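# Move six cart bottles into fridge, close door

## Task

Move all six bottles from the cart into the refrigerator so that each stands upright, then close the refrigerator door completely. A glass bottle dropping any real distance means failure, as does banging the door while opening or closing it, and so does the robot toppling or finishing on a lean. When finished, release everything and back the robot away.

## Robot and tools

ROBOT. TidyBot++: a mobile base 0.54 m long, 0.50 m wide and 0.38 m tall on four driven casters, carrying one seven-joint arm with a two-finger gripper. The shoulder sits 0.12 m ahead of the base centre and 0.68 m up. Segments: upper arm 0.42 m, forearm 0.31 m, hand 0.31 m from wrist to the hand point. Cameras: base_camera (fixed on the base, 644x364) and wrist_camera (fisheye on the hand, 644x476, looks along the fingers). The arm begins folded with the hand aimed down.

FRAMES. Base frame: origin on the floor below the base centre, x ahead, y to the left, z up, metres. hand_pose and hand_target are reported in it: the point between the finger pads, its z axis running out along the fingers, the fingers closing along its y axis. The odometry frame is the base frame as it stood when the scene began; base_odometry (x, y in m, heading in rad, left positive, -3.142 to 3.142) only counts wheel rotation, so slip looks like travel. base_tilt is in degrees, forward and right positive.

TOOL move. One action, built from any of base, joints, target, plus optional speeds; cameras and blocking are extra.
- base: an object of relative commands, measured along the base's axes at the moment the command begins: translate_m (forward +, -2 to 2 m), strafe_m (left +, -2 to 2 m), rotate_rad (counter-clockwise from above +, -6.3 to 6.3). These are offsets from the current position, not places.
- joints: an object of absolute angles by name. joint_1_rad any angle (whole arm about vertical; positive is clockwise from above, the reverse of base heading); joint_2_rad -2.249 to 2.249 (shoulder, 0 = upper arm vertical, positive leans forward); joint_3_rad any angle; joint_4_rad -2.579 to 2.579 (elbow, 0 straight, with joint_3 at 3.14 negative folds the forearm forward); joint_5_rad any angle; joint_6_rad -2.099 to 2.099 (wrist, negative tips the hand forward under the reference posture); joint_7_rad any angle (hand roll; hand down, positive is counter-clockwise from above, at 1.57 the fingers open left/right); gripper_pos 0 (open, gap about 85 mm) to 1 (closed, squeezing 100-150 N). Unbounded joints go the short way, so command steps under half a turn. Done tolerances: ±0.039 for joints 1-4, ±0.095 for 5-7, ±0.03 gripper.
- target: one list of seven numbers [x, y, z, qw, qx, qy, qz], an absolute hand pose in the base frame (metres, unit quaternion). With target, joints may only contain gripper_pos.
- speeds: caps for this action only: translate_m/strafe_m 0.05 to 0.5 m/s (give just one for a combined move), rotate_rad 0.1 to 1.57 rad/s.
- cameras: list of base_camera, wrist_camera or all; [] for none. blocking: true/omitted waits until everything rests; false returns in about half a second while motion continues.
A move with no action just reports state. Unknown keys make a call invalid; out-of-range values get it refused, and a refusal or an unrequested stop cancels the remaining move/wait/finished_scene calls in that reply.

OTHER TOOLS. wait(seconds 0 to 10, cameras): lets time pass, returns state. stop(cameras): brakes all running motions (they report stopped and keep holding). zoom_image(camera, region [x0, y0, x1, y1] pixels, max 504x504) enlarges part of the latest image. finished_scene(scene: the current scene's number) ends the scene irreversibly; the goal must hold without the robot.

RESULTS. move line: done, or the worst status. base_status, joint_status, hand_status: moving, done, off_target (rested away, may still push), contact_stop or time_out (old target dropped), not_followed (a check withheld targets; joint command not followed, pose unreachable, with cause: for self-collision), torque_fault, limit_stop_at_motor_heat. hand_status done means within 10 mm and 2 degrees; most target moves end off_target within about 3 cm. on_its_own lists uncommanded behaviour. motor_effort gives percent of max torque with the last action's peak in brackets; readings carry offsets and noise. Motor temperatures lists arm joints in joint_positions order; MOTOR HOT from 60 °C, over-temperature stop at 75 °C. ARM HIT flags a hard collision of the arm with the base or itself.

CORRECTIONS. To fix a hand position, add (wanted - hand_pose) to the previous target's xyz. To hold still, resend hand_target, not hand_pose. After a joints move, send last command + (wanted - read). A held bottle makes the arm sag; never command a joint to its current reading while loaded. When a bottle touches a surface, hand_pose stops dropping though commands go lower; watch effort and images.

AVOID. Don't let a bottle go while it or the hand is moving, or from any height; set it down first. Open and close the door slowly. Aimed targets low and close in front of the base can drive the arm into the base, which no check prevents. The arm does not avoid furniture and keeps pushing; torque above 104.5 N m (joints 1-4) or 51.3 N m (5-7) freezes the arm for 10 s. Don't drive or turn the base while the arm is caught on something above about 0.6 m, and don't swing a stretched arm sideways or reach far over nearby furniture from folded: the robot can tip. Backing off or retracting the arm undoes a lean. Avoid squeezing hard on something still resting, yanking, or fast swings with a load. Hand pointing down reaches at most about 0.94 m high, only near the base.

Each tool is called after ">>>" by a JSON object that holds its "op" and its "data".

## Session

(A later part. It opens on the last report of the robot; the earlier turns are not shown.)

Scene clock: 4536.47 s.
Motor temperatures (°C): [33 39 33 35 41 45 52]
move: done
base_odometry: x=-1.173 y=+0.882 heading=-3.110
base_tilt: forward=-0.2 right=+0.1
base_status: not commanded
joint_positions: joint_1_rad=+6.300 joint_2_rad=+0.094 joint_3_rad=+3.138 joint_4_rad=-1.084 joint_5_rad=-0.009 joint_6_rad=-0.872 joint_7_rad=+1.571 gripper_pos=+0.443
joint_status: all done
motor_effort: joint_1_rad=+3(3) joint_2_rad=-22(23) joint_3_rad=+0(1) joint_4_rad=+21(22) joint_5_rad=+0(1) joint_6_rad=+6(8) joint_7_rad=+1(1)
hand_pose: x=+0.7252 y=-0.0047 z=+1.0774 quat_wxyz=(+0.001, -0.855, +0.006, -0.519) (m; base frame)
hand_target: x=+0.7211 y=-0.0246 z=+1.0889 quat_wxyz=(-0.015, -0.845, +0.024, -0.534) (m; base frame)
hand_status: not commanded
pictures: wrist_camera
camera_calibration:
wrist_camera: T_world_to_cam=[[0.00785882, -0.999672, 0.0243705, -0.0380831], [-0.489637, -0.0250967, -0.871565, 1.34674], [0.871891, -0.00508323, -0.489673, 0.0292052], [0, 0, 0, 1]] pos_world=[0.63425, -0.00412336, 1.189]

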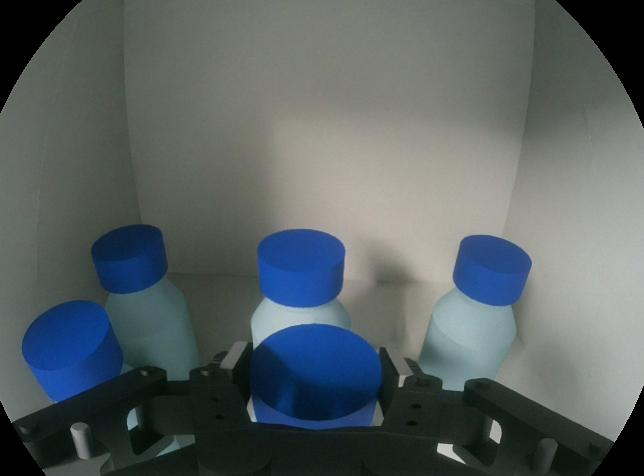

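>>> {"op": "move", "data": {"joints": {"gripper_pos": 0.36}, "cameras": ["wrist_camera"]}}

>>> {"op": "move", "data": {"joints": {"gripper_pos": 0.22, "joint_2_rad": 0.060}, "cameras": ["wrist_camera"]}}

Scene clock: 4542.23 s.
Motor temperatures (°C): [33 39 33 35 41 45 52]
move: done
base_odometry: x=-1.173 y=+0.882 heading=-3.110
base_tilt: forward=-0.2 right=+0.1
base_status: not commanded
joint_positions: joint_1_rad=+6.300 joint_2_rad=+0.094 joint_3_rad=+3.138 joint_4_rad=-1.089 joint_5_rad=-0.009 joint_6_rad=-0.872 joint_7_rad=+1.571 gripper_pos=+0.360
joint_status: all done
motor_effort: joint_1_rad=+2(3) joint_2_rad=-23(24) joint_3_rad=-1(1) joint_4_rad=+21(22) joint_5_rad=+1(2) joint_6_rad=+7(8) joint_7_rad=+1(1)
hand_pose: x=+0.7251 y=-0.0047 z=+1.0746 quat_wxyz=(+0.001, -0.856, +0.006, -0.517) (m; base frame)
hand_target: x=+0.7211 y=-0.0246 z=+1.0889 quat_wxyz=(-0.015, -0.845, +0.024, -0.534) (m; base frame)
hand_status: not commanded
pictures: wrist_camera
camera_calibration:
wrist_camera: T_world_to_cam=[[0.00794814, -0.999674, 0.0242686, -0.0379862], [-0.493832, -0.0250274, -0.869197, 1.3448], [0.869521, -0.00507609, -0.49387, 0.0342], [0, 0, 0, 1]] pos_world=[0.63467, -0.00414336, 1.18671]

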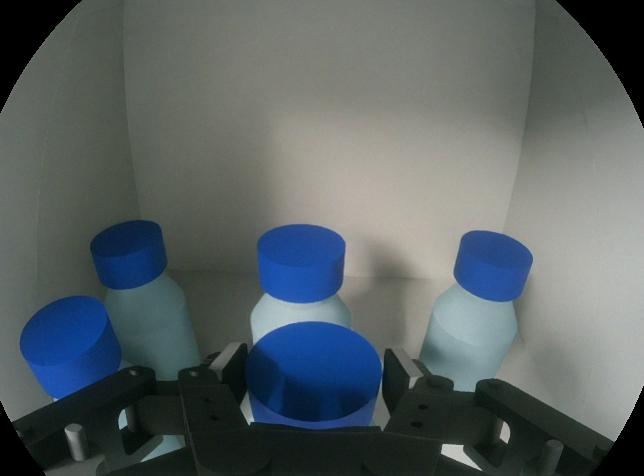

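Scene clock: 4542.83 s.
Motor temperatures (°C): [33 39 33 35 41 45 52]
move: done
base_odometry: x=-1.173 y=+0.882 heading=-3.110
base_tilt: forward=-0.2 right=+0.0
base_status: not commanded
joint_positions: joint_1_rad=+6.300 joint_2_rad=+0.084 joint_3_rad=+3.138 joint_4_rad=-1.090 joint_5_rad=-0.009 joint_6_rad=-0.872 joint_7_rad=+1.571 gripper_pos=+0.220
joint_status: all done
motor_effort: joint_1_rad=+2(2) joint_2_rad=-23(24) joint_3_rad=+0(1) joint_4_rad=+22(22) joint_5_rad=+0(1) joint_6_rad=+8(9) joint_7_rad=+1(1)
hand_pose: x=+0.7211 y=-0.0046 z=+1.0801 quat_wxyz=(+0.001, -0.854, +0.006, -0.521) (m; base frame)
hand_target: x=+0.7150 y=-0.0244 z=+1.0979 quat_wxyz=(-0.015, -0.841, +0.024, -0.540) (m; base frame)
hand_status: not commanded
pictures: wrist_camera
camera_calibration:
wrist_camera: T_world_to_cam=[[0.00773138, -0.99967, 0.0244891, -0.0381029], [-0.486074, -0.0251589, -0.873556, 1.34668], [0.873884, -0.00514974, -0.486108, 0.0287721], [0, 0, 0, 1]] pos_world=[0.629735, -0.00406116, 1.19132]

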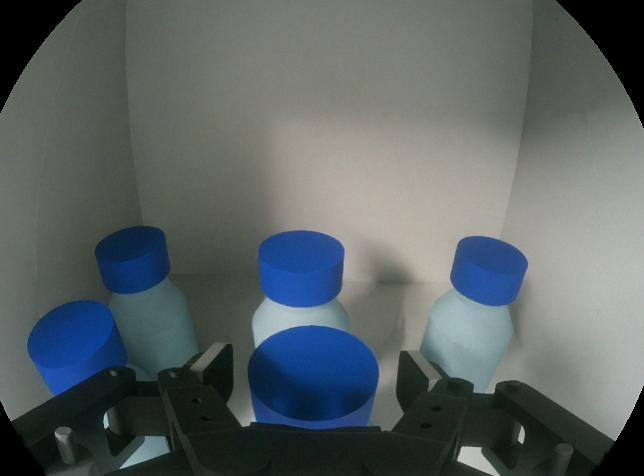

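>>> {"op": "move", "data": {"joints": {"joint_2_rad": -0.23, "joint_4_rad": -1.28, "joint_6_rad": -0.98}, "cameras": ["wrist_camera"]}}

>>> {"op": "move", "data": {"base": {"translate_m": -0.28}, "speeds": {"translate_m": 0.25}, "joints": {"joint_1_rad": -2.9, "joint_2_rad": -0.2, "joint_4_rad": -1.3, "joint_5_rad": 0.04, "joint_6_rad": -0.85, "joint_7_rad": 1.54, "gripper_pos": 0.28}, "cameras": ["wrist_camera"]}}

Scene clock: 4557.00 s.
Motor temperatures (°C): [33 39 33 35 41 45 52]
move: done
base_odometry: x=-1.173 y=+0.882 heading=-3.110
base_tilt: forward=-0.2 right=+0.0
base_status: not commanded
joint_positions: joint_1_rad=+6.300 joint_2_rad=-0.227 joint_3_rad=+3.138 joint_4_rad=-1.268 joint_5_rad=-0.009 joint_6_rad=-0.941 joint_7_rad=+1.571 gripper_pos=+0.220
joint_status: all done
motor_effort: joint_1_rad=+2(2) joint_2_rad=-11(24) joint_3_rad=+0(1) joint_4_rad=+21(23) joint_5_rad=+0(1) joint_6_rad=+8(9) joint_7_rad=+1(1)
hand_pose: x=+0.5809 y=-0.0023 z=+1.1266 quat_wxyz=(+0.000, -0.836, +0.006, -0.548) (m; base frame)
hand_target: x=+0.5743 y=-0.0206 z=+1.1100 quat_wxyz=(-0.015, -0.849, +0.026, -0.528) (m; base frame)
hand_status: not commanded
pictures: wrist_camera
camera_calibration:
wrist_camera: T_world_to_cam=[[0.00654213, -0.999611, 0.0271115, -0.0380367], [-0.428392, -0.0272998, -0.903181, 1.3191], [0.90357, -0.0057056, -0.428404, 0.091661], [0, 0, 0, 1]] pos_world=[0.482518, -0.00148782, 1.23168]

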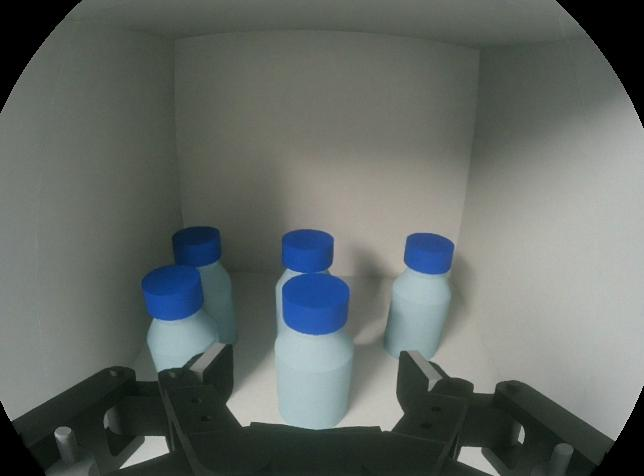

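Scene clock: 4560.80 s.
Motor temperatures (°C): [33 39 33 35 41 45 52]
move: done
base_odometry: x=-0.893 y=+0.892 heading=-3.110
base_tilt: forward=-0.3 right=+0.0
base_status: done
joint_positions: joint_1_rad=+3.400 joint_2_rad=-0.218 joint_3_rad=+3.139 joint_4_rad=-1.287 joint_5_rad=-0.009 joint_6_rad=-0.892 joint_7_rad=+1.571 gripper_pos=+0.280
joint_status: all done
motor_effort: joint_1_rad=+2(3) joint_2_rad=-11(15) joint_3_rad=+0(2) joint_4_rad=+21(22) joint_5_rad=+0(2) joint_6_rad=+7(9) joint_7_rad=+1(2)
hand_pose: x=-0.3391 y=+0.1163 z=+1.1252 quat_wxyz=(+0.552, -0.106, -0.824, -0.067) (m; base frame)
hand_target: x=-0.3509 y=+0.1231 z=+1.1217 quat_wxyz=(+0.556, -0.109, -0.820, -0.078) (m; base frame)
hand_status: not commanded
pictures: wrist_camera
camera_calibration:
wrist_camera: T_world_to_cam=[[0.235248, 0.971555, 0.0271795, -0.0652847], [0.404923, -0.0725478, -0.911468, 1.22415], [-0.88357, 0.225427, -0.410472, 0.270013], [0, 0, 0, 1]] pos_world=[-0.241753, 0.0913688, 1.22838]

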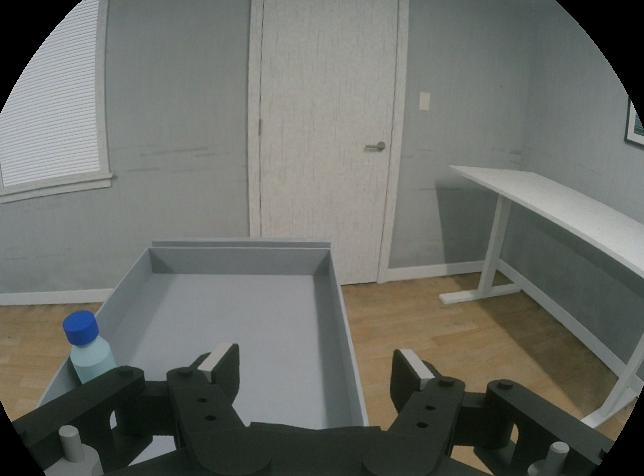

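>>> {"op": "move", "data": {"joints": {"joint_1_rad": -3.338, "joint_2_rad": 0.290, "joint_4_rad": -1.089, "joint_5_rad": 0.04, "joint_6_rad": -0.62, "joint_7_rad": 1.54}, "cameras": ["wrist_camera"]}}

>>> {"op": "zoom_image", "data": {"camera": "wrist_camera", "region": [150, 200, 470, 476]}}

Scene clock: 4571.83 s.
Motor temperatures (°C): [33 39 33 35 41 45 52]
move: done
base_odometry: x=-0.893 y=+0.892 heading=-3.110
base_tilt: forward=-0.3 right=+0.0
base_status: not commanded
joint_positions: joint_1_rad=+2.956 joint_2_rad=+0.301 joint_3_rad=+3.139 joint_4_rad=-1.113 joint_5_rad=-0.009 joint_6_rad=-0.662 joint_7_rad=+1.571 gripper_pos=+0.280
joint_status: all done
motor_effort: joint_1_rad=+2(4) joint_2_rad=-31(34) joint_3_rad=-1(2) joint_4_rad=+23(25) joint_5_rad=+1(2) joint_6_rad=+8(8) joint_7_rad=+1(2)
hand_pose: x=-0.5756 y=-0.1347 z=+0.9824 quat_wxyz=(+0.505, +0.079, -0.858, +0.052) (m; base frame)
hand_target: x=-0.5803 y=-0.1341 z=+1.0158 quat_wxyz=(+0.539, +0.077, -0.838, +0.043) (m; base frame)
hand_status: not commanded
pictures: wrist_camera
camera_calibration:
wrist_camera: T_world_to_cam=[[-0.206023, 0.978271, 0.0232466, -0.0110352], [0.496846, 0.125042, -0.858783, 1.19924], [-0.843029, -0.165379, -0.511812, 0.129245], [0, 0, 0, 1]] pos_world=[-0.489155, -0.117786, 1.09629]

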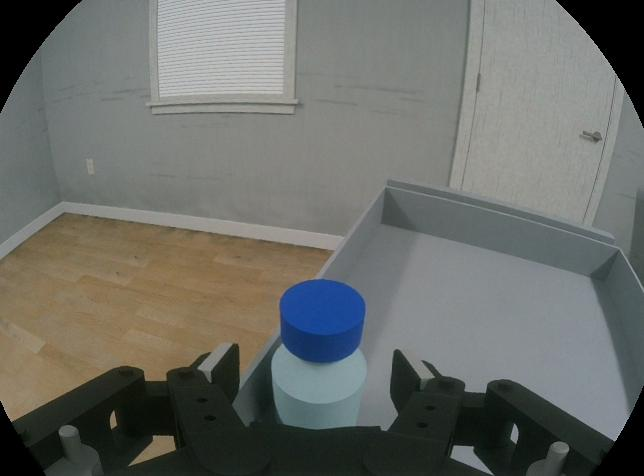

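Scaled by 1.575.

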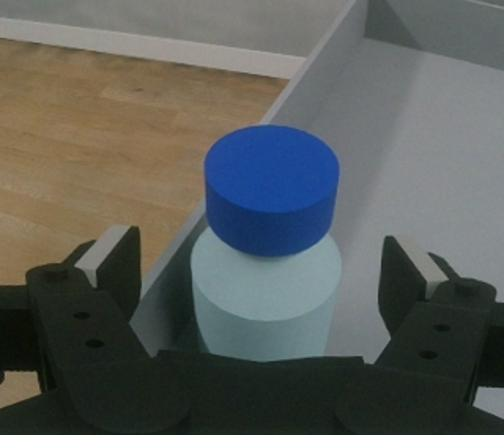

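>>> {"op": "move", "data": {"joints": {"joint_1_rad": -3.338, "joint_2_rad": 0.428, "joint_4_rad": -0.977, "joint_5_rad": 0.04, "joint_6_rad": -0.585, "joint_7_rad": 1.54}, "cameras": ["wrist_camera"]}}

>>> {"op": "zoom_image", "data": {"camera": "wrist_camera", "region": [150, 200, 470, 476]}}

Scene clock: 4593.07 s.
Motor temperatures (°C): [33 39 33 35 41 45 52]
move: done
base_odometry: x=-0.893 y=+0.892 heading=-3.110
base_tilt: forward=-0.3 right=+0.1
base_status: not commanded
joint_positions: joint_1_rad=+2.956 joint_2_rad=+0.434 joint_3_rad=+3.139 joint_4_rad=-0.998 joint_5_rad=-0.009 joint_6_rad=-0.624 joint_7_rad=+1.571 gripper_pos=+0.280
joint_status: all done
motor_effort: joint_1_rad=+2(3) joint_2_rad=-35(38) joint_3_rad=+0(1) joint_4_rad=+22(24) joint_5_rad=+0(2) joint_6_rad=+7(8) joint_7_rad=+1(2)
hand_pose: x=-0.6306 y=-0.1450 z=+0.9621 quat_wxyz=(+0.514, +0.078, -0.853, +0.053) (m; base frame)
hand_target: x=-0.6361 y=-0.1456 z=+0.9899 quat_wxyz=(+0.543, +0.078, -0.835, +0.044) (m; base frame)
hand_status: not commanded
pictures: wrist_camera
camera_calibration:
wrist_camera: T_world_to_cam=[[-0.205136, 0.978456, 0.0233141, -0.0113815], [0.480075, 0.12135, -0.868793, 1.20899], [-0.852905, -0.167028, -0.494626, 0.0478129], [0, 0, 0, 1]] pos_world=[-0.541962, -0.127589, 1.07428]

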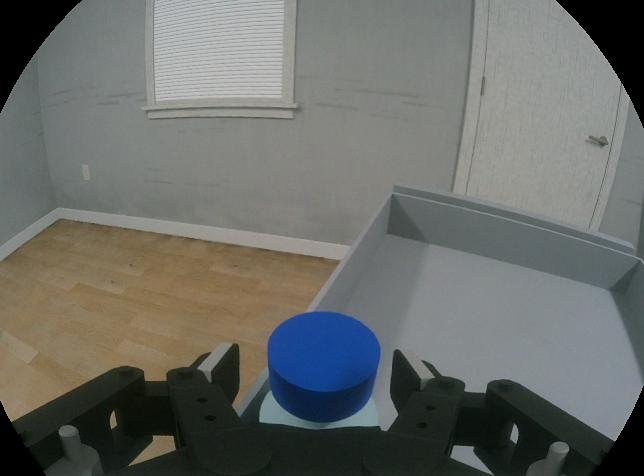

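Scaled by 1.575.

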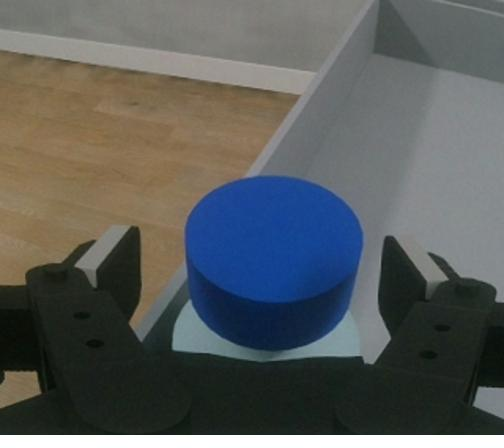

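>>> {"op": "move", "data": {"joints": {"joint_1_rad": -3.311, "joint_2_rad": 0.499, "joint_4_rad": -0.9065, "joint_5_rad": 0.04, "joint_6_rad": -0.585, "joint_7_rad": 1.54}, "cameras": ["wrist_camera"]}}

>>> {"op": "zoom_image", "data": {"camera": "wrist_camera", "region": [150, 200, 470, 476]}}

Scene clock: 4618.53 s.
Motor temperatures (°C): [33 39 33 35 41 45 52]
move: done
base_odometry: x=-0.893 y=+0.892 heading=-3.110
base_tilt: forward=-0.3 right=-0.1
base_status: not commanded
joint_positions: joint_1_rad=+2.959 joint_2_rad=+0.498 joint_3_rad=+3.139 joint_4_rad=-0.925 joint_5_rad=-0.009 joint_6_rad=-0.621 joint_7_rad=+1.571 gripper_pos=+0.280
joint_status: all done
motor_effort: joint_1_rad=+2(4) joint_2_rad=-38(39) joint_3_rad=-1(1) joint_4_rad=+23(24) joint_5_rad=+0(1) joint_6_rad=+7(8) joint_7_rad=+1(2)
hand_pose: x=-0.6560 y=-0.1469 z=+0.9558 quat_wxyz=(+0.519, +0.076, -0.850, +0.052) (m; base frame)
hand_target: x=-0.6661 y=-0.1296 z=+0.9763 quat_wxyz=(+0.543, +0.066, -0.836, +0.037) (m; base frame)
hand_status: not commanded
pictures: wrist_camera
camera_calibration:
wrist_camera: T_world_to_cam=[[-0.201418, 0.979226, 0.0233978, -0.0120407], [0.470899, 0.11775, -0.874294, 1.21463], [-0.858886, -0.165081, -0.484833, 0.00965773], [0, 0, 0, 1]] pos_world=[-0.566097, -0.129638, 1.06691]

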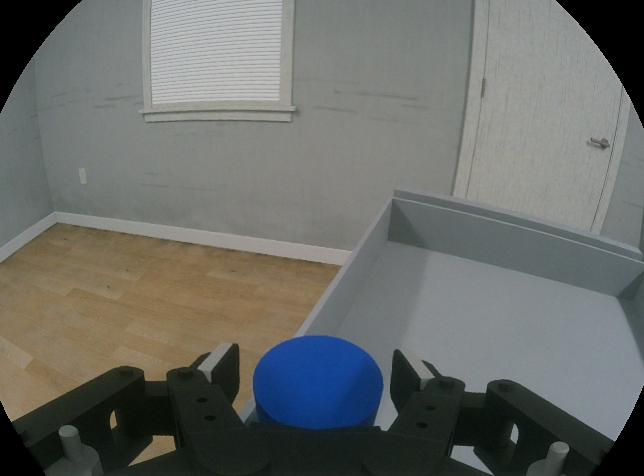

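Scaled by 1.575.

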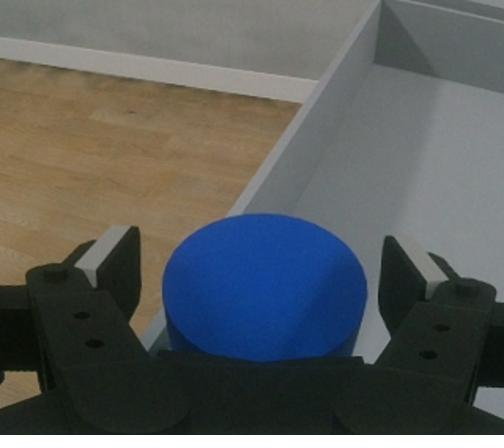

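>>> {"op": "move", "data": {"joints": {"joint_2_rad": 0.504, "joint_6_rad": -0.682}, "cameras": ["wrist_camera"]}}

>>> {"op": "zoom_image", "data": {"camera": "wrist_camera", "region": [150, 200, 470, 476]}}

Scene clock: 4627.53 s.
Motor temperatures (°C): [33 39 33 35 41 45 52]
move: done
base_odometry: x=-0.893 y=+0.892 heading=-3.110
base_tilt: forward=-0.4 right=+0.1
base_status: not commanded
joint_positions: joint_1_rad=+2.959 joint_2_rad=+0.501 joint_3_rad=+3.139 joint_4_rad=-0.924 joint_5_rad=-0.009 joint_6_rad=-0.684 joint_7_rad=+1.571 gripper_pos=+0.280
joint_status: all done
motor_effort: joint_1_rad=+2(2) joint_2_rad=-38(38) joint_3_rad=+0(2) joint_4_rad=+22(24) joint_5_rad=+0(1) joint_6_rad=+8(8) joint_7_rad=+1(1)
hand_pose: x=-0.6476 y=-0.1455 z=+0.9373 quat_wxyz=(+0.491, +0.078, -0.866, +0.050) (m; base frame)
hand_target: x=-0.6541 y=-0.1266 z=+0.9454 quat_wxyz=(+0.500, +0.067, -0.863, +0.032) (m; base frame)
hand_status: not commanded
pictures: wrist_camera
camera_calibration:
wrist_camera: T_world_to_cam=[[-0.203442, 0.978835, 0.0221984, -0.0115428], [0.524938, 0.128186, -0.841433, 1.20008], [-0.826469, -0.15953, -0.539906, 0.0816184], [0, 0, 0, 1]] pos_world=[-0.564859, -0.129514, 1.05411]

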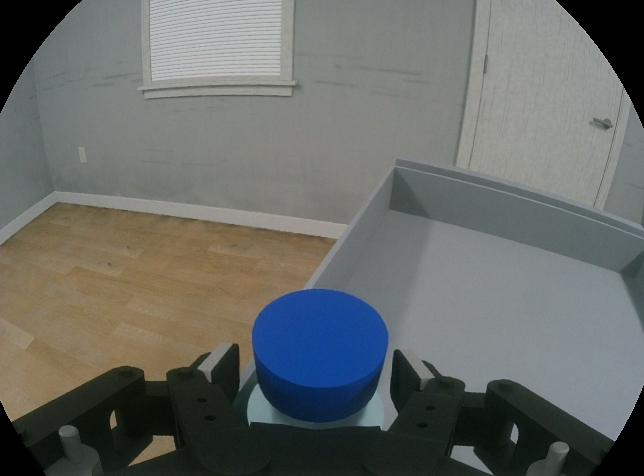

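Scaled by 1.575.

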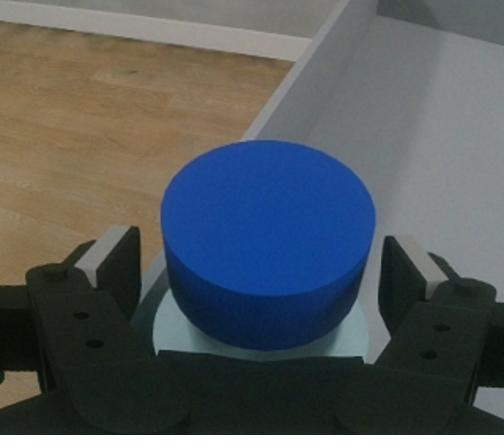

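>>> {"op": "move", "data": {"joints": {"joint_6_rad": -0.598}, "cameras": ["wrist_camera"]}}

>>> {"op": "zoom_image", "data": {"camera": "wrist_camera", "region": [150, 200, 470, 476]}}

Scene clock: 4635.07 s.
Motor temperatures (°C): [33 39 33 36 41 45 52]
move: done
base_odometry: x=-0.893 y=+0.892 heading=-3.110
base_tilt: forward=-0.3 right=+0.0
base_status: not commanded
joint_positions: joint_1_rad=+2.959 joint_2_rad=+0.502 joint_3_rad=+3.139 joint_4_rad=-0.921 joint_5_rad=-0.009 joint_6_rad=-0.609 joint_7_rad=+1.571 gripper_pos=+0.280
joint_status: all done
motor_effort: joint_1_rad=+2(2) joint_2_rad=-37(38) joint_3_rad=-2(2) joint_4_rad=+23(24) joint_5_rad=+1(1) joint_6_rad=+8(9) joint_7_rad=+1(1)
hand_pose: x=-0.6592 y=-0.1475 z=+0.9586 quat_wxyz=(+0.524, +0.076, -0.847, +0.053) (m; base frame)
hand_target: x=-0.6659 y=-0.1294 z=+0.9686 quat_wxyz=(+0.536, +0.067, -0.841, +0.036) (m; base frame)
hand_status: not commanded
pictures: wrist_camera
camera_calibration:
wrist_camera: T_world_to_cam=[[-0.201009, 0.979305, 0.0236088, -0.0121225], [0.460058, 0.115653, -0.880324, 1.21697], [-0.864836, -0.166091, -0.473784, -0.0064553], [0, 0, 0, 1]] pos_world=[-0.567894, -0.129946, 1.06855]

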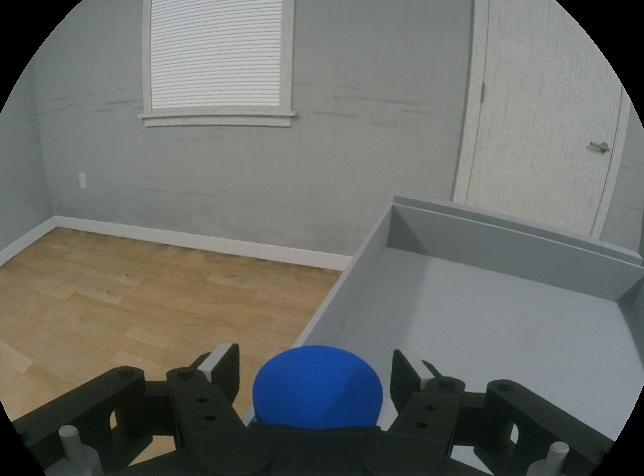

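Scaled by 1.575.

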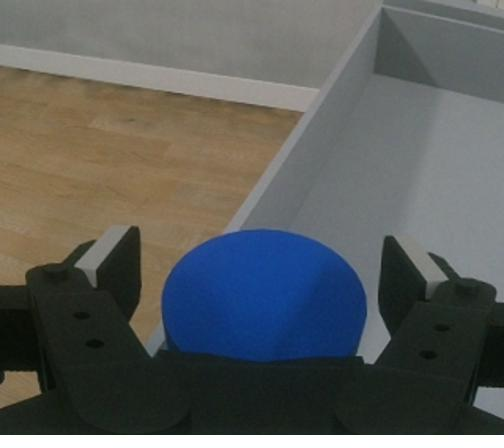

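>>> {"op": "move", "data": {"joints": {"joint_6_rad": -0.648}, "cameras": ["wrist_camera"]}}

>>> {"op": "zoom_image", "data": {"camera": "wrist_camera", "region": [150, 200, 470, 476]}}

Scene clock: 4642.27 s.
Motor temperatures (°C): [33 39 33 36 41 45 52]
move: done
base_odometry: x=-0.893 y=+0.892 heading=-3.110
base_tilt: forward=-0.3 right=+0.1
base_status: not commanded
joint_positions: joint_1_rad=+2.959 joint_2_rad=+0.502 joint_3_rad=+3.139 joint_4_rad=-0.921 joint_5_rad=-0.009 joint_6_rad=-0.643 joint_7_rad=+1.571 gripper_pos=+0.280
joint_status: all done
motor_effort: joint_1_rad=+2(2) joint_2_rad=-37(39) joint_3_rad=-1(1) joint_4_rad=+22(23) joint_5_rad=+0(1) joint_6_rad=+8(9) joint_7_rad=+1(1)
hand_pose: x=-0.6545 y=-0.1467 z=+0.9490 quat_wxyz=(+0.510, +0.077, -0.855, +0.051) (m; base frame)
hand_target: x=-0.6591 y=-0.1277 z=+0.9547 quat_wxyz=(+0.515, +0.067, -0.854, +0.034) (m; base frame)
hand_status: not commanded
pictures: wrist_camera
camera_calibration:
wrist_camera: T_world_to_cam=[[-0.202108, 0.979093, 0.0230033, -0.0119011], [0.489311, 0.121296, -0.863633, 1.21039], [-0.848367, -0.163291, -0.503596, 0.0326517], [0, 0, 0, 1]] pos_world=[-0.56696, -0.129831, 1.06205]

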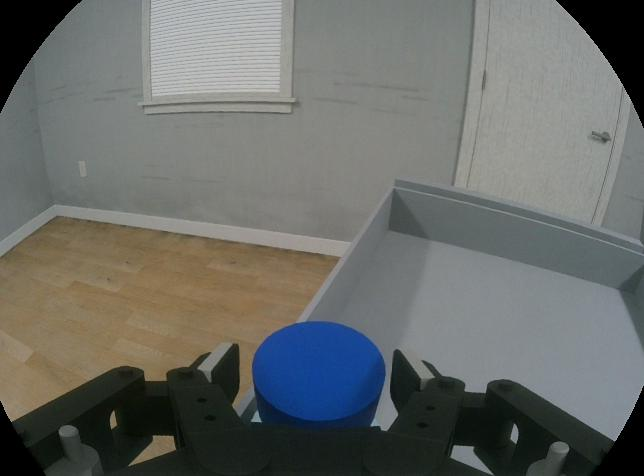

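Scaled by 1.575.

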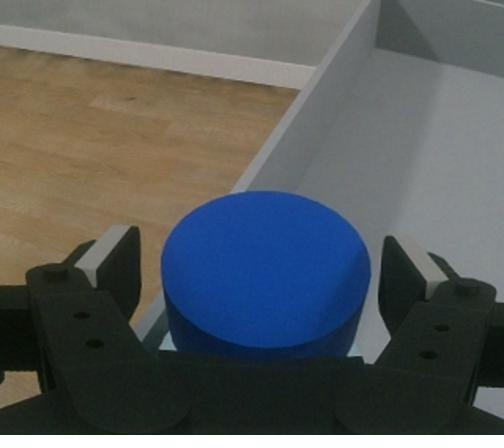

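>>> {"op": "move", "data": {"joints": {"gripper_pos": 0.55}, "cameras": ["wrist_camera"]}}

>>> {"op": "move", "data": {"joints": {"joint_2_rad": 0.374, "joint_6_rad": -0.748}, "cameras": []}}

>>> {"op": "move", "data": {"joints": {"joint_2_rad": 0.244, "joint_6_rad": -0.848}, "cameras": ["wrist_camera"]}}

Scene clock: 4648.93 s.
Motor temperatures (°C): [33 40 33 36 41 45 52]
move: off_target
base_odometry: x=-0.893 y=+0.892 heading=-3.110
base_tilt: forward=-0.3 right=+0.1
base_status: not commanded
joint_positions: joint_1_rad=+2.960 joint_2_rad=+0.502 joint_3_rad=+3.139 joint_4_rad=-0.920 joint_5_rad=-0.008 joint_6_rad=-0.643 joint_7_rad=+1.571 gripper_pos=+0.447
joint_status: gripper_pos off_target (ended at +0.447, target +0.550)
motor_effort: joint_1_rad=+2(3) joint_2_rad=-36(38) joint_3_rad=-1(1) joint_4_rad=+23(23) joint_5_rad=+1(2) joint_6_rad=+8(9) joint_7_rad=+1(2)
hand_pose: x=-0.6547 y=-0.1463 z=+0.9496 quat_wxyz=(+0.510, +0.077, -0.855, +0.051) (m; base frame)
hand_target: x=-0.6591 y=-0.1277 z=+0.9547 quat_wxyz=(+0.515, +0.067, -0.854, +0.034) (m; base frame)
hand_status: not commanded
pictures: wrist_camera
camera_calibration:
wrist_camera: T_world_to_cam=[[-0.201567, 0.9792, 0.023204, -0.0121657], [0.488473, 0.121029, -0.864145, 1.21085], [-0.848979, -0.162849, -0.502708, 0.0316992], [0, 0, 0, 1]] pos_world=[-0.567005, -0.129473, 1.06256]

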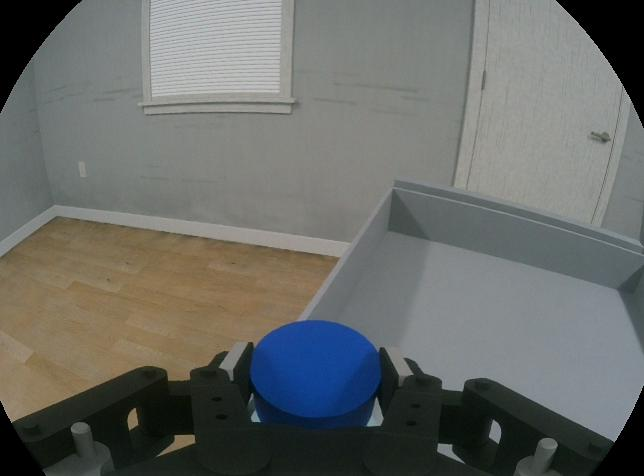

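Scene clock: 4650.07 s.
Motor temperatures (°C): [33 40 33 36 41 45 52]
move: off_target
base_odometry: x=-0.893 y=+0.892 heading=-3.110
base_tilt: forward=-0.3 right=+0.0
base_status: not commanded
joint_positions: joint_1_rad=+2.960 joint_2_rad=+0.438 joint_3_rad=+3.139 joint_4_rad=-0.931 joint_5_rad=-0.008 joint_6_rad=-0.742 joint_7_rad=+1.571 gripper_pos=+0.447
joint_status: joint_2_rad off_target (ended at +0.438, target +0.374); the others done
motor_effort: joint_1_rad=+2(2) joint_2_rad=-41(45) joint_3_rad=+0(1) joint_4_rad=+28(28) joint_5_rad=+1(2) joint_6_rad=+10(12) joint_7_rad=+1(1)
hand_pose: x=-0.6211 y=-0.1403 z=+0.9657 quat_wxyz=(+0.490, +0.078, -0.867, +0.050) (m; base frame)
hand_target: x=-0.6057 y=-0.1176 z=+1.0261 quat_wxyz=(+0.527, +0.065, -0.846, +0.034) (m; base frame)
hand_status: not commanded
pictures: none
No camera images: "cameras" was empty.

Scene clock: 4651.43 s.
Motor temperatures (°C): [33 40 33 36 41 45 52]
move: off_target
base_odometry: x=-0.893 y=+0.892 heading=-3.110
base_tilt: forward=-0.3 right=-0.1
base_status: not commanded
joint_positions: joint_1_rad=+2.960 joint_2_rad=+0.285 joint_3_rad=+3.139 joint_4_rad=-0.935 joint_5_rad=-0.008 joint_6_rad=-0.838 joint_7_rad=+1.571 gripper_pos=+0.447
joint_status: joint_2_rad off_target (ended at +0.285, target +0.244); the others done
motor_effort: joint_1_rad=+2(2) joint_2_rad=-36(45) joint_3_rad=-1(1) joint_4_rad=+27(30) joint_5_rad=+0(1) joint_6_rad=+11(12) joint_7_rad=+1(1)
hand_pose: x=-0.5573 y=-0.1288 z=+1.0485 quat_wxyz=(+0.514, +0.078, -0.853, +0.052) (m; base frame)
hand_target: x=-0.5444 y=-0.1063 z=+1.0894 quat_wxyz=(+0.540, +0.062, -0.839, +0.035) (m; base frame)
hand_status: not commanded
pictures: wrist_camera
camera_calibration:
wrist_camera: T_world_to_cam=[[-0.203093, 0.97886, 0.0242133, -0.0139314], [0.481145, 0.121304, -0.868208, 1.24687], [-0.852791, -0.164677, -0.495609, 0.15715], [0, 0, 0, 1]] pos_world=[-0.468737, -0.111734, 1.16076]

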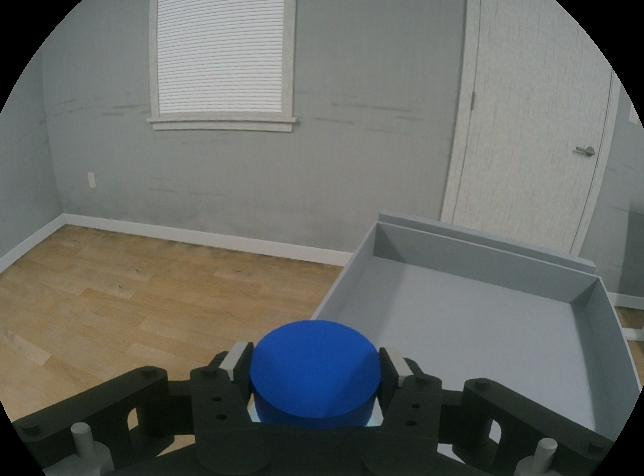

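>>> {"op": "move", "data": {"base": {"translate_m": 0.14}, "speeds": {"translate_m": 0.15}, "joints": {"joint_1_rad": -1.7, "joint_2_rad": -0.27, "joint_4_rad": -1.26, "joint_5_rad": 0.03, "joint_6_rad": -0.97, "joint_7_rad": 1.54}, "cameras": ["wrist_camera"]}}

>>> {"op": "move", "data": {"base": {"translate_m": 0.14}, "speeds": {"translate_m": 0.15}, "joints": {"joint_1_rad": 0.221, "joint_2_rad": -0.29, "joint_4_rad": -1.24, "joint_5_rad": 0.03, "joint_6_rad": -0.96, "joint_7_rad": 1.54}, "cameras": ["wrist_camera"]}}

Scene clock: 4671.97 s.
Motor temperatures (°C): [33 40 33 36 40 45 52]
move: off_target
base_odometry: x=-1.033 y=+0.887 heading=-3.110
base_tilt: forward=-0.2 right=+0.0
base_status: done
joint_positions: joint_1_rad=+4.567 joint_2_rad=-0.225 joint_3_rad=+3.144 joint_4_rad=-1.276 joint_5_rad=-0.008 joint_6_rad=-0.959 joint_7_rad=+1.571 gripper_pos=+0.447
joint_status: joint_2_rad off_target (ended at -0.225, target -0.270); the others done
motor_effort: joint_1_rad=+2(5) joint_2_rad=-14(40) joint_3_rad=+0(3) joint_4_rad=+26(28) joint_5_rad=+1(3) joint_6_rad=+11(13) joint_7_rad=+1(2)
hand_pose: x=+0.0502 y=+0.4555 z=+1.1161 quat_wxyz=(+0.408, -0.553, -0.638, -0.348) (m; base frame)
hand_target: x=+0.0679 y=+0.4356 z=+1.1418 quat_wxyz=(+0.414, -0.557, -0.616, -0.372) (m; base frame)
hand_status: not commanded
pictures: wrist_camera
camera_calibration:
wrist_camera: T_world_to_cam=[[0.986358, 0.162599, 0.0256734, -0.153686], [0.0963808, -0.444011, -0.890823, 1.24447], [-0.133447, 0.881145, -0.453625, 0.245601], [0, 0, 0, 1]] pos_world=[0.0644208, 0.361137, 1.22396]

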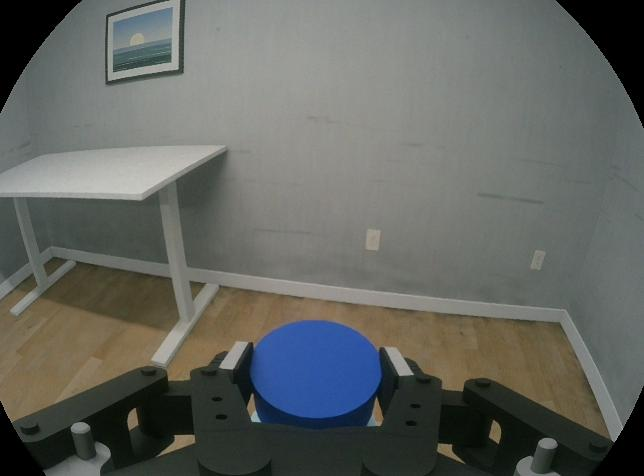

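Scene clock: 4675.03 s.
Motor temperatures (°C): [33 40 33 36 40 45 52]
move: off_target
base_odometry: x=-1.173 y=+0.883 heading=-3.110
base_tilt: forward=-0.2 right=+0.1
base_status: done
joint_positions: joint_1_rad=+6.488 joint_2_rad=-0.242 joint_3_rad=+3.139 joint_4_rad=-1.276 joint_5_rad=-0.008 joint_6_rad=-0.962 joint_7_rad=+1.570 gripper_pos=+0.447
joint_status: joint_2_rad off_target (ended at -0.242, target -0.290); the others done
motor_effort: joint_1_rad=+2(5) joint_2_rad=-14(17) joint_3_rad=+0(3) joint_4_rad=+26(28) joint_5_rad=+1(3) joint_6_rad=+13(14) joint_7_rad=+1(3)
hand_pose: x=+0.5635 y=-0.0872 z=+1.1227 quat_wxyz=(-0.051, -0.836, +0.085, -0.540) (m; base frame)
hand_target: x=+0.5363 y=-0.0993 z=+1.1643 quat_wxyz=(-0.070, -0.810, +0.102, -0.574) (m; base frame)
hand_status: not commanded
pictures: wrist_camera
camera_calibration:
wrist_camera: T_world_to_cam=[[-0.181072, -0.983104, 0.0268284, -0.0152479], [-0.438844, 0.0563549, -0.896794, 1.31179], [0.88013, -0.174158, -0.441633, 0.118661], [0, 0, 0, 1]] pos_world=[0.468473, -0.0682503, 1.22922]

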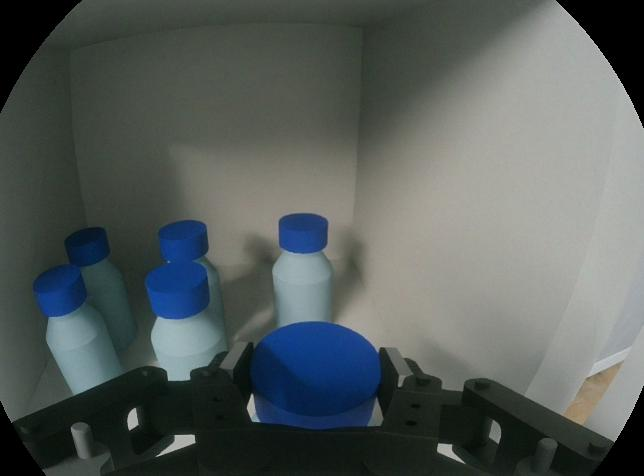

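>>> {"op": "move", "data": {"joints": {"joint_1_rad": 0.221, "joint_2_rad": -0.1, "joint_4_rad": -1.13, "joint_5_rad": 0.03, "joint_6_rad": -0.94, "joint_7_rad": 1.54}, "cameras": ["wrist_camera"]}}

Scene clock: 4712.60 s.
Motor temperatures (°C): [33 39 33 36 40 45 52]
move: off_target
base_odometry: x=-1.173 y=+0.883 heading=-3.110
base_tilt: forward=-0.2 right=+0.0
base_status: not commanded
joint_positions: joint_1_rad=+6.488 joint_2_rad=-0.068 joint_3_rad=+3.139 joint_4_rad=-1.179 joint_5_rad=-0.008 joint_6_rad=-0.962 joint_7_rad=+1.570 gripper_pos=+0.447
joint_status: joint_4_rad off_target (ended at -1.179, target -1.130); the others done
motor_effort: joint_1_rad=+2(4) joint_2_rad=-21(24) joint_3_rad=+0(1) joint_4_rad=+27(28) joint_5_rad=+0(2) joint_6_rad=+11(12) joint_7_rad=+1(2)
hand_pose: x=+0.6350 y=-0.1020 z=+1.0912 quat_wxyz=(-0.047, -0.856, +0.087, -0.507) (m; base frame)
hand_target: x=+0.6196 y=-0.1179 z=+1.1414 quat_wxyz=(-0.067, -0.827, +0.103, -0.549) (m; base frame)
hand_status: not commanded
pictures: wrist_camera
camera_calibration:
wrist_camera: T_world_to_cam=[[-0.179083, -0.983523, 0.0247222, -0.0150469], [-0.505182, 0.0703643, -0.86014, 1.31935], [0.844228, -0.166526, -0.509459, 0.136791], [0, 0, 0, 1]] pos_world=[0.548333, -0.0848546, 1.20488]

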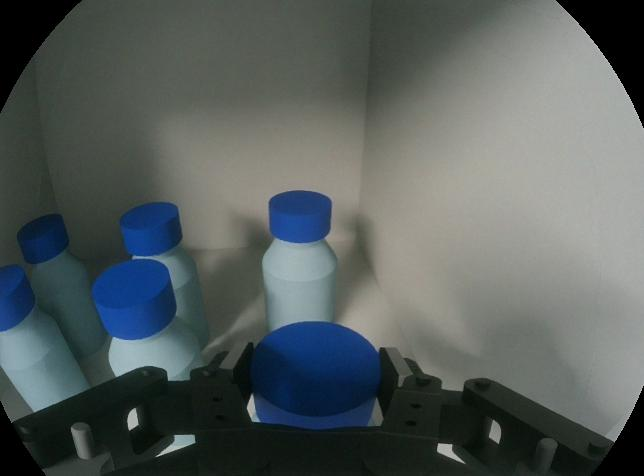

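>>> {"op": "move", "data": {"joints": {"joint_1_rad": 0.221, "joint_2_rad": 0.0, "joint_4_rad": -1.03, "joint_5_rad": 0.03, "joint_6_rad": -0.93, "joint_7_rad": 1.54}, "cameras": []}}

>>> {"op": "move", "data": {"joints": {"joint_1_rad": 0.221, "joint_2_rad": 0.1, "joint_4_rad": -0.935, "joint_5_rad": 0.03, "joint_6_rad": -0.93, "joint_7_rad": 1.54}, "cameras": ["wrist_camera"]}}

Scene clock: 4736.50 s.
Motor temperatures (°C): [33 39 33 36 40 45 52]
move: off_target
base_odometry: x=-1.173 y=+0.883 heading=-3.110
base_tilt: forward=-0.3 right=+0.0
base_status: not commanded
joint_positions: joint_1_rad=+6.488 joint_2_rad=+0.024 joint_3_rad=+3.139 joint_4_rad=-1.077 joint_5_rad=-0.008 joint_6_rad=-0.962 joint_7_rad=+1.570 gripper_pos=+0.447
joint_status: joint_4_rad off_target (ended at -1.077, target -1.030); the others done
motor_effort: joint_1_rad=+2(3) joint_2_rad=-25(27) joint_3_rad=+0(1) joint_4_rad=+26(27) joint_5_rad=+2(2) joint_6_rad=+10(12) joint_7_rad=+1(2)
hand_pose: x=+0.6731 y=-0.1099 z=+1.0978 quat_wxyz=(-0.048, -0.854, +0.087, -0.512) (m; base frame)
hand_target: x=+0.6617 y=-0.1273 z=+1.1464 quat_wxyz=(-0.067, -0.824, +0.103, -0.553) (m; base frame)
hand_status: not commanded
pictures: none
No camera images: "cameras" was empty.

Scene clock: 4737.57 s.
Motor temperatures (°C): [33 39 33 36 40 45 52]
move: off_target
base_odometry: x=-1.173 y=+0.883 heading=-3.110
base_tilt: forward=-0.2 right=+0.1
base_status: not commanded
joint_positions: joint_1_rad=+6.488 joint_2_rad=+0.130 joint_3_rad=+3.139 joint_4_rad=-0.982 joint_5_rad=-0.008 joint_6_rad=-0.962 joint_7_rad=+1.570 gripper_pos=+0.447
joint_status: joint_4_rad off_target (ended at -0.982, target -0.935); the others done
motor_effort: joint_1_rad=+2(3) joint_2_rad=-28(31) joint_3_rad=-1(1) joint_4_rad=+26(28) joint_5_rad=+0(1) joint_6_rad=+11(12) joint_7_rad=+1(2)
hand_pose: x=+0.7165 y=-0.1190 z=+1.0881 quat_wxyz=(-0.047, -0.856, +0.087, -0.507) (m; base frame)
hand_target: x=+0.7029 y=-0.1366 z=+1.1415 quat_wxyz=(-0.067, -0.825, +0.103, -0.551) (m; base frame)
hand_status: not commanded
pictures: wrist_camera
camera_calibration:
wrist_camera: T_world_to_cam=[[-0.17908, -0.983539, 0.0241274, -0.0163868], [-0.505898, 0.0710239, -0.859664, 1.35909], [0.843799, -0.166155, -0.510289, 0.0648398], [0, 0, 0, 1]] pos_world=[0.629917, -0.101872, 1.20185]

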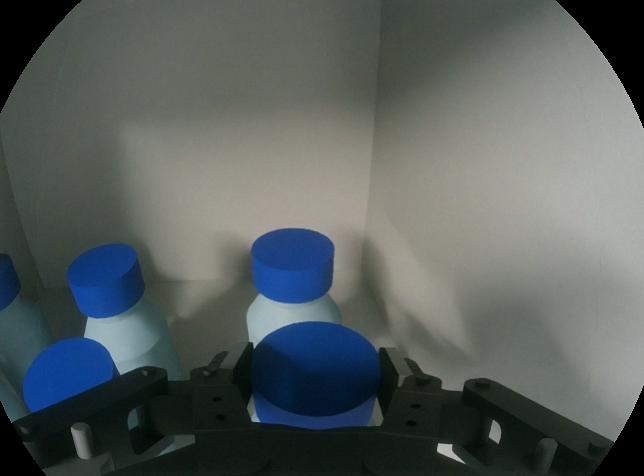

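>>> {"op": "move", "data": {"joints": {"joint_4_rad": -0.98, "joint_6_rad": -0.885}, "cameras": []}}

Scene clock: 4753.63 s.
Motor temperatures (°C): [33 39 33 36 40 45 52]
move: done
base_odometry: x=-1.173 y=+0.883 heading=-3.110
base_tilt: forward=-0.3 right=-0.1
base_status: not commanded
joint_positions: joint_1_rad=+6.488 joint_2_rad=+0.131 joint_3_rad=+3.139 joint_4_rad=-1.005 joint_5_rad=-0.008 joint_6_rad=-0.940 joint_7_rad=+1.570 gripper_pos=+0.447
joint_status: all done
motor_effort: joint_1_rad=+2(2) joint_2_rad=-29(30) joint_3_rad=-1(1) joint_4_rad=+26(27) joint_5_rad=+0(1) joint_6_rad=+11(12) joint_7_rad=+1(1)
hand_pose: x=+0.7198 y=-0.1197 z=+1.0806 quat_wxyz=(-0.047, -0.857, +0.088, -0.506) (m; base frame)
hand_target: x=+0.7098 y=-0.1378 z=+1.1292 quat_wxyz=(-0.067, -0.825, +0.102, -0.551) (m; base frame)
hand_status: not commanded
pictures: none
No camera images: "cameras" was empty.

>>> {"op": "move", "data": {"joints": {"joint_4_rad": -0.995, "joint_6_rad": -0.865}, "cameras": []}}

>>> {"op": "move", "data": {"joints": {"joint_4_rad": -1.01, "joint_6_rad": -0.855}, "cameras": []}}

Scene clock: 4761.60 s.
Motor temperatures (°C): [33 39 33 36 40 45 52]
move: done
base_odometry: x=-1.173 y=+0.883 heading=-3.110
base_tilt: forward=-0.2 right=+0.1
base_status: not commanded
joint_positions: joint_1_rad=+6.488 joint_2_rad=+0.131 joint_3_rad=+3.139 joint_4_rad=-1.014 joint_5_rad=-0.008 joint_6_rad=-0.923 joint_7_rad=+1.570 gripper_pos=+0.447
joint_status: all done
motor_effort: joint_1_rad=+2(2) joint_2_rad=-29(31) joint_3_rad=+0(1) joint_4_rad=+27(27) joint_5_rad=+1(1) joint_6_rad=+11(11) joint_7_rad=+1(1)
hand_pose: x=+0.7222 y=-0.1202 z=+1.0803 quat_wxyz=(-0.047, -0.855, +0.087, -0.509) (m; base frame)
hand_target: x=+0.7125 y=-0.1383 z=+1.1264 quat_wxyz=(-0.067, -0.824, +0.102, -0.553) (m; base frame)
hand_status: not commanded
pictures: none
No camera images: "cameras" was empty.

Scene clock: 4762.17 s.
Motor temperatures (°C): [33 39 33 36 40 45 52]
move: done
base_odometry: x=-1.173 y=+0.883 heading=-3.110
base_tilt: forward=-0.2 right=+0.0
base_status: not commanded
joint_positions: joint_1_rad=+6.488 joint_2_rad=+0.131 joint_3_rad=+3.139 joint_4_rad=-1.021 joint_5_rad=-0.008 joint_6_rad=-0.911 joint_7_rad=+1.570 gripper_pos=+0.447
joint_status: all done
motor_effort: joint_1_rad=+2(2) joint_2_rad=-28(29) joint_3_rad=+0(1) joint_4_rad=+25(27) joint_5_rad=+1(1) joint_6_rad=+9(12) joint_7_rad=+1(1)
hand_pose: x=+0.7236 y=-0.1205 z=+1.0798 quat_wxyz=(-0.047, -0.854, +0.087, -0.511) (m; base frame)
hand_target: x=+0.7140 y=-0.1386 z=+1.1208 quat_wxyz=(-0.067, -0.826, +0.102, -0.551) (m; base frame)
hand_status: not commanded
pictures: none
No camera images: "cameras" was empty.

>>> {"op": "move", "data": {"joints": {"joint_4_rad": -1.025, "joint_6_rad": -0.848}, "cameras": []}}

>>> {"op": "move", "data": {"joints": {"joint_4_rad": -1.04, "joint_6_rad": -0.84}, "cameras": ["wrist_camera"]}}

Scene clock: 4768.73 s.
Motor temperatures (°C): [33 39 33 36 40 45 52]
move: done
base_odometry: x=-1.173 y=+0.883 heading=-3.110
base_tilt: forward=-0.2 right=+0.0
base_status: not commanded
joint_positions: joint_1_rad=+6.488 joint_2_rad=+0.130 joint_3_rad=+3.139 joint_4_rad=-1.028 joint_5_rad=-0.008 joint_6_rad=-0.900 joint_7_rad=+1.570 gripper_pos=+0.447
joint_status: all done
motor_effort: joint_1_rad=+2(2) joint_2_rad=-25(28) joint_3_rad=+0(1) joint_4_rad=+24(25) joint_5_rad=+1(1) joint_6_rad=+10(11) joint_7_rad=+1(1)
hand_pose: x=+0.7245 y=-0.1207 z=+1.0797 quat_wxyz=(-0.048, -0.852, +0.087, -0.514) (m; base frame)
hand_target: x=+0.7151 y=-0.1388 z=+1.1142 quat_wxyz=(-0.067, -0.828, +0.102, -0.548) (m; base frame)
hand_status: not commanded
pictures: none
No camera images: "cameras" was empty.

Scene clock: 4769.27 s.
Motor temperatures (°C): [33 39 33 36 40 45 52]
move: done
base_odometry: x=-1.173 y=+0.883 heading=-3.110
base_tilt: forward=-0.1 right=+0.0
base_status: not commanded
joint_positions: joint_1_rad=+6.488 joint_2_rad=+0.126 joint_3_rad=+3.139 joint_4_rad=-1.037 joint_5_rad=-0.008 joint_6_rad=-0.889 joint_7_rad=+1.570 gripper_pos=+0.447
joint_status: all done
motor_effort: joint_1_rad=+2(3) joint_2_rad=-24(25) joint_3_rad=+0(1) joint_4_rad=+23(23) joint_5_rad=+0(1) joint_6_rad=+9(10) joint_7_rad=+1(1)
hand_pose: x=+0.7245 y=-0.1207 z=+1.0795 quat_wxyz=(-0.048, -0.851, +0.087, -0.516) (m; base frame)
hand_target: x=+0.7163 y=-0.1390 z=+1.1080 quat_wxyz=(-0.066, -0.830, +0.102, -0.545) (m; base frame)
hand_status: not commanded
pictures: wrist_camera
camera_calibration:
wrist_camera: T_world_to_cam=[[-0.180127, -0.983342, 0.0243439, -0.0159147], [-0.487728, 0.0677942, -0.870359, 1.35393], [0.854211, -0.168648, -0.491815, 0.0256263], [0, 0, 0, 1]] pos_world=[0.635592, -0.103116, 1.1914]

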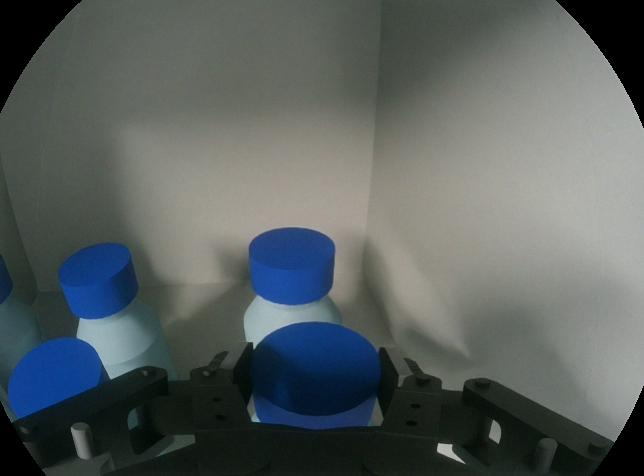

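>>> {"op": "move", "data": {"joints": {"joint_4_rad": -1.05, "joint_6_rad": -0.842}, "cameras": []}}

>>> {"op": "move", "data": {"joints": {"joint_4_rad": -1.06, "joint_6_rad": -0.846}, "cameras": ["wrist_camera"]}}

Scene clock: 4778.43 s.
Motor temperatures (°C): [33 39 33 36 40 45 52]
move: done
base_odometry: x=-1.173 y=+0.883 heading=-3.110
base_tilt: forward=-0.2 right=+0.0
base_status: not commanded
joint_positions: joint_1_rad=+6.488 joint_2_rad=+0.123 joint_3_rad=+3.139 joint_4_rad=-1.042 joint_5_rad=-0.008 joint_6_rad=-0.887 joint_7_rad=+1.570 gripper_pos=+0.447
joint_status: all done
motor_effort: joint_1_rad=+2(3) joint_2_rad=-23(24) joint_3_rad=-1(1) joint_4_rad=+21(23) joint_5_rad=+0(1) joint_6_rad=+9(10) joint_7_rad=+1(1)
hand_pose: x=+0.7234 y=-0.1205 z=+1.0792 quat_wxyz=(-0.048, -0.851, +0.087, -0.516) (m; base frame)
hand_target: x=+0.7160 y=-0.1390 z=+1.1017 quat_wxyz=(-0.066, -0.833, +0.102, -0.540) (m; base frame)
hand_status: not commanded
pictures: none
No camera images: "cameras" was empty.

Scene clock: 4778.93 s.
Motor temperatures (°C): [33 39 33 36 40 45 52]
move: done
base_odometry: x=-1.173 y=+0.883 heading=-3.110
base_tilt: forward=-0.4 right=+0.0
base_status: not commanded
joint_positions: joint_1_rad=+6.488 joint_2_rad=+0.120 joint_3_rad=+3.139 joint_4_rad=-1.047 joint_5_rad=-0.008 joint_6_rad=-0.886 joint_7_rad=+1.570 gripper_pos=+0.447
joint_status: all done
motor_effort: joint_1_rad=+3(3) joint_2_rad=-23(24) joint_3_rad=+1(1) joint_4_rad=+21(22) joint_5_rad=+1(1) joint_6_rad=+7(8) joint_7_rad=+1(1)
hand_pose: x=+0.7222 y=-0.1202 z=+1.0788 quat_wxyz=(-0.048, -0.851, +0.087, -0.516) (m; base frame)
hand_target: x=+0.7155 y=-0.1389 z=+1.0948 quat_wxyz=(-0.065, -0.837, +0.103, -0.534) (m; base frame)
hand_status: not commanded
pictures: wrist_camera
camera_calibration:
wrist_camera: T_world_to_cam=[[-0.180142, -0.983339, 0.0243475, -0.0158367], [-0.487935, 0.0678397, -0.87024, 1.35217], [0.854089, -0.168647, -0.492027, 0.0276482], [0, 0, 0, 1]] pos_world=[0.633307, -0.102641, 1.1907]

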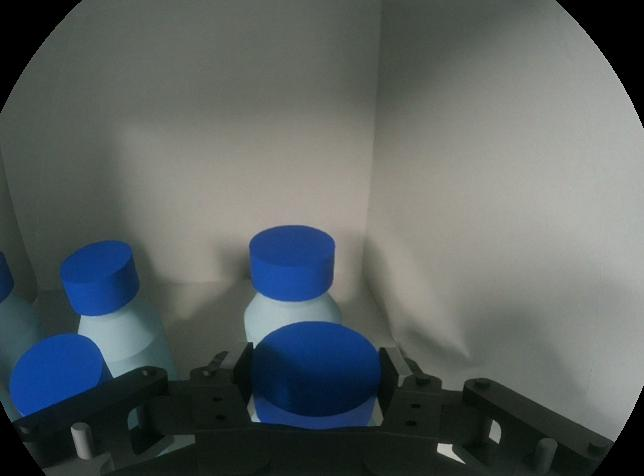

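>>> {"op": "move", "data": {"joints": {"gripper_pos": 0.36}, "cameras": []}}

>>> {"op": "move", "data": {"joints": {"gripper_pos": 0.22, "joint_2_rad": 0.085}, "cameras": ["wrist_camera"]}}

Scene clock: 4783.17 s.
Motor temperatures (°C): [33 39 33 36 40 45 52]
move: done
base_odometry: x=-1.173 y=+0.883 heading=-3.110
base_tilt: forward=-0.2 right=+0.0
base_status: not commanded
joint_positions: joint_1_rad=+6.488 joint_2_rad=+0.120 joint_3_rad=+3.139 joint_4_rad=-1.050 joint_5_rad=-0.008 joint_6_rad=-0.885 joint_7_rad=+1.570 gripper_pos=+0.360
joint_status: all done
motor_effort: joint_1_rad=+2(3) joint_2_rad=-24(25) joint_3_rad=+0(1) joint_4_rad=+21(22) joint_5_rad=+1(1) joint_6_rad=+7(8) joint_7_rad=+1(1)
hand_pose: x=+0.7222 y=-0.1204 z=+1.0775 quat_wxyz=(-0.048, -0.852, +0.087, -0.515) (m; base frame)
hand_target: x=+0.7155 y=-0.1389 z=+1.0948 quat_wxyz=(-0.065, -0.837, +0.103, -0.534) (m; base frame)
hand_status: not commanded
pictures: none
No camera images: "cameras" was empty.

Scene clock: 4783.80 s.
Motor temperatures (°C): [33 39 33 36 40 45 52]
move: done
base_odometry: x=-1.173 y=+0.883 heading=-3.110
base_tilt: forward=-0.3 right=+0.1
base_status: not commanded
joint_positions: joint_1_rad=+6.488 joint_2_rad=+0.110 joint_3_rad=+3.139 joint_4_rad=-1.051 joint_5_rad=-0.008 joint_6_rad=-0.885 joint_7_rad=+1.570 gripper_pos=+0.220
joint_status: all done
motor_effort: joint_1_rad=+2(3) joint_2_rad=-23(25) joint_3_rad=+0(1) joint_4_rad=+21(23) joint_5_rad=+0(2) joint_6_rad=+7(8) joint_7_rad=+1(1)
hand_pose: x=+0.7182 y=-0.1196 z=+1.0833 quat_wxyz=(-0.048, -0.849, +0.087, -0.519) (m; base frame)
hand_target: x=+0.7094 y=-0.1375 z=+1.1040 quat_wxyz=(-0.066, -0.833, +0.102, -0.540) (m; base frame)
hand_status: not commanded
pictures: wrist_camera
camera_calibration:
wrist_camera: T_world_to_cam=[[-0.180612, -0.983248, 0.0245282, -0.0158783], [-0.481575, 0.0666607, -0.873866, 1.35333], [0.857592, -0.169643, -0.485548, 0.0237146], [0, 0, 0, 1]] pos_world=[0.628527, -0.101803, 1.19454]

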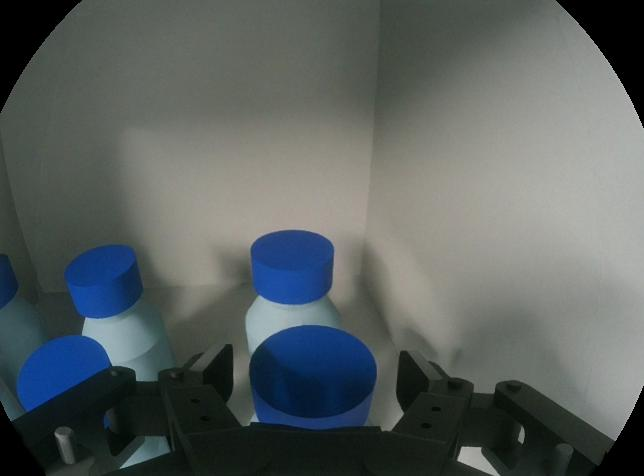

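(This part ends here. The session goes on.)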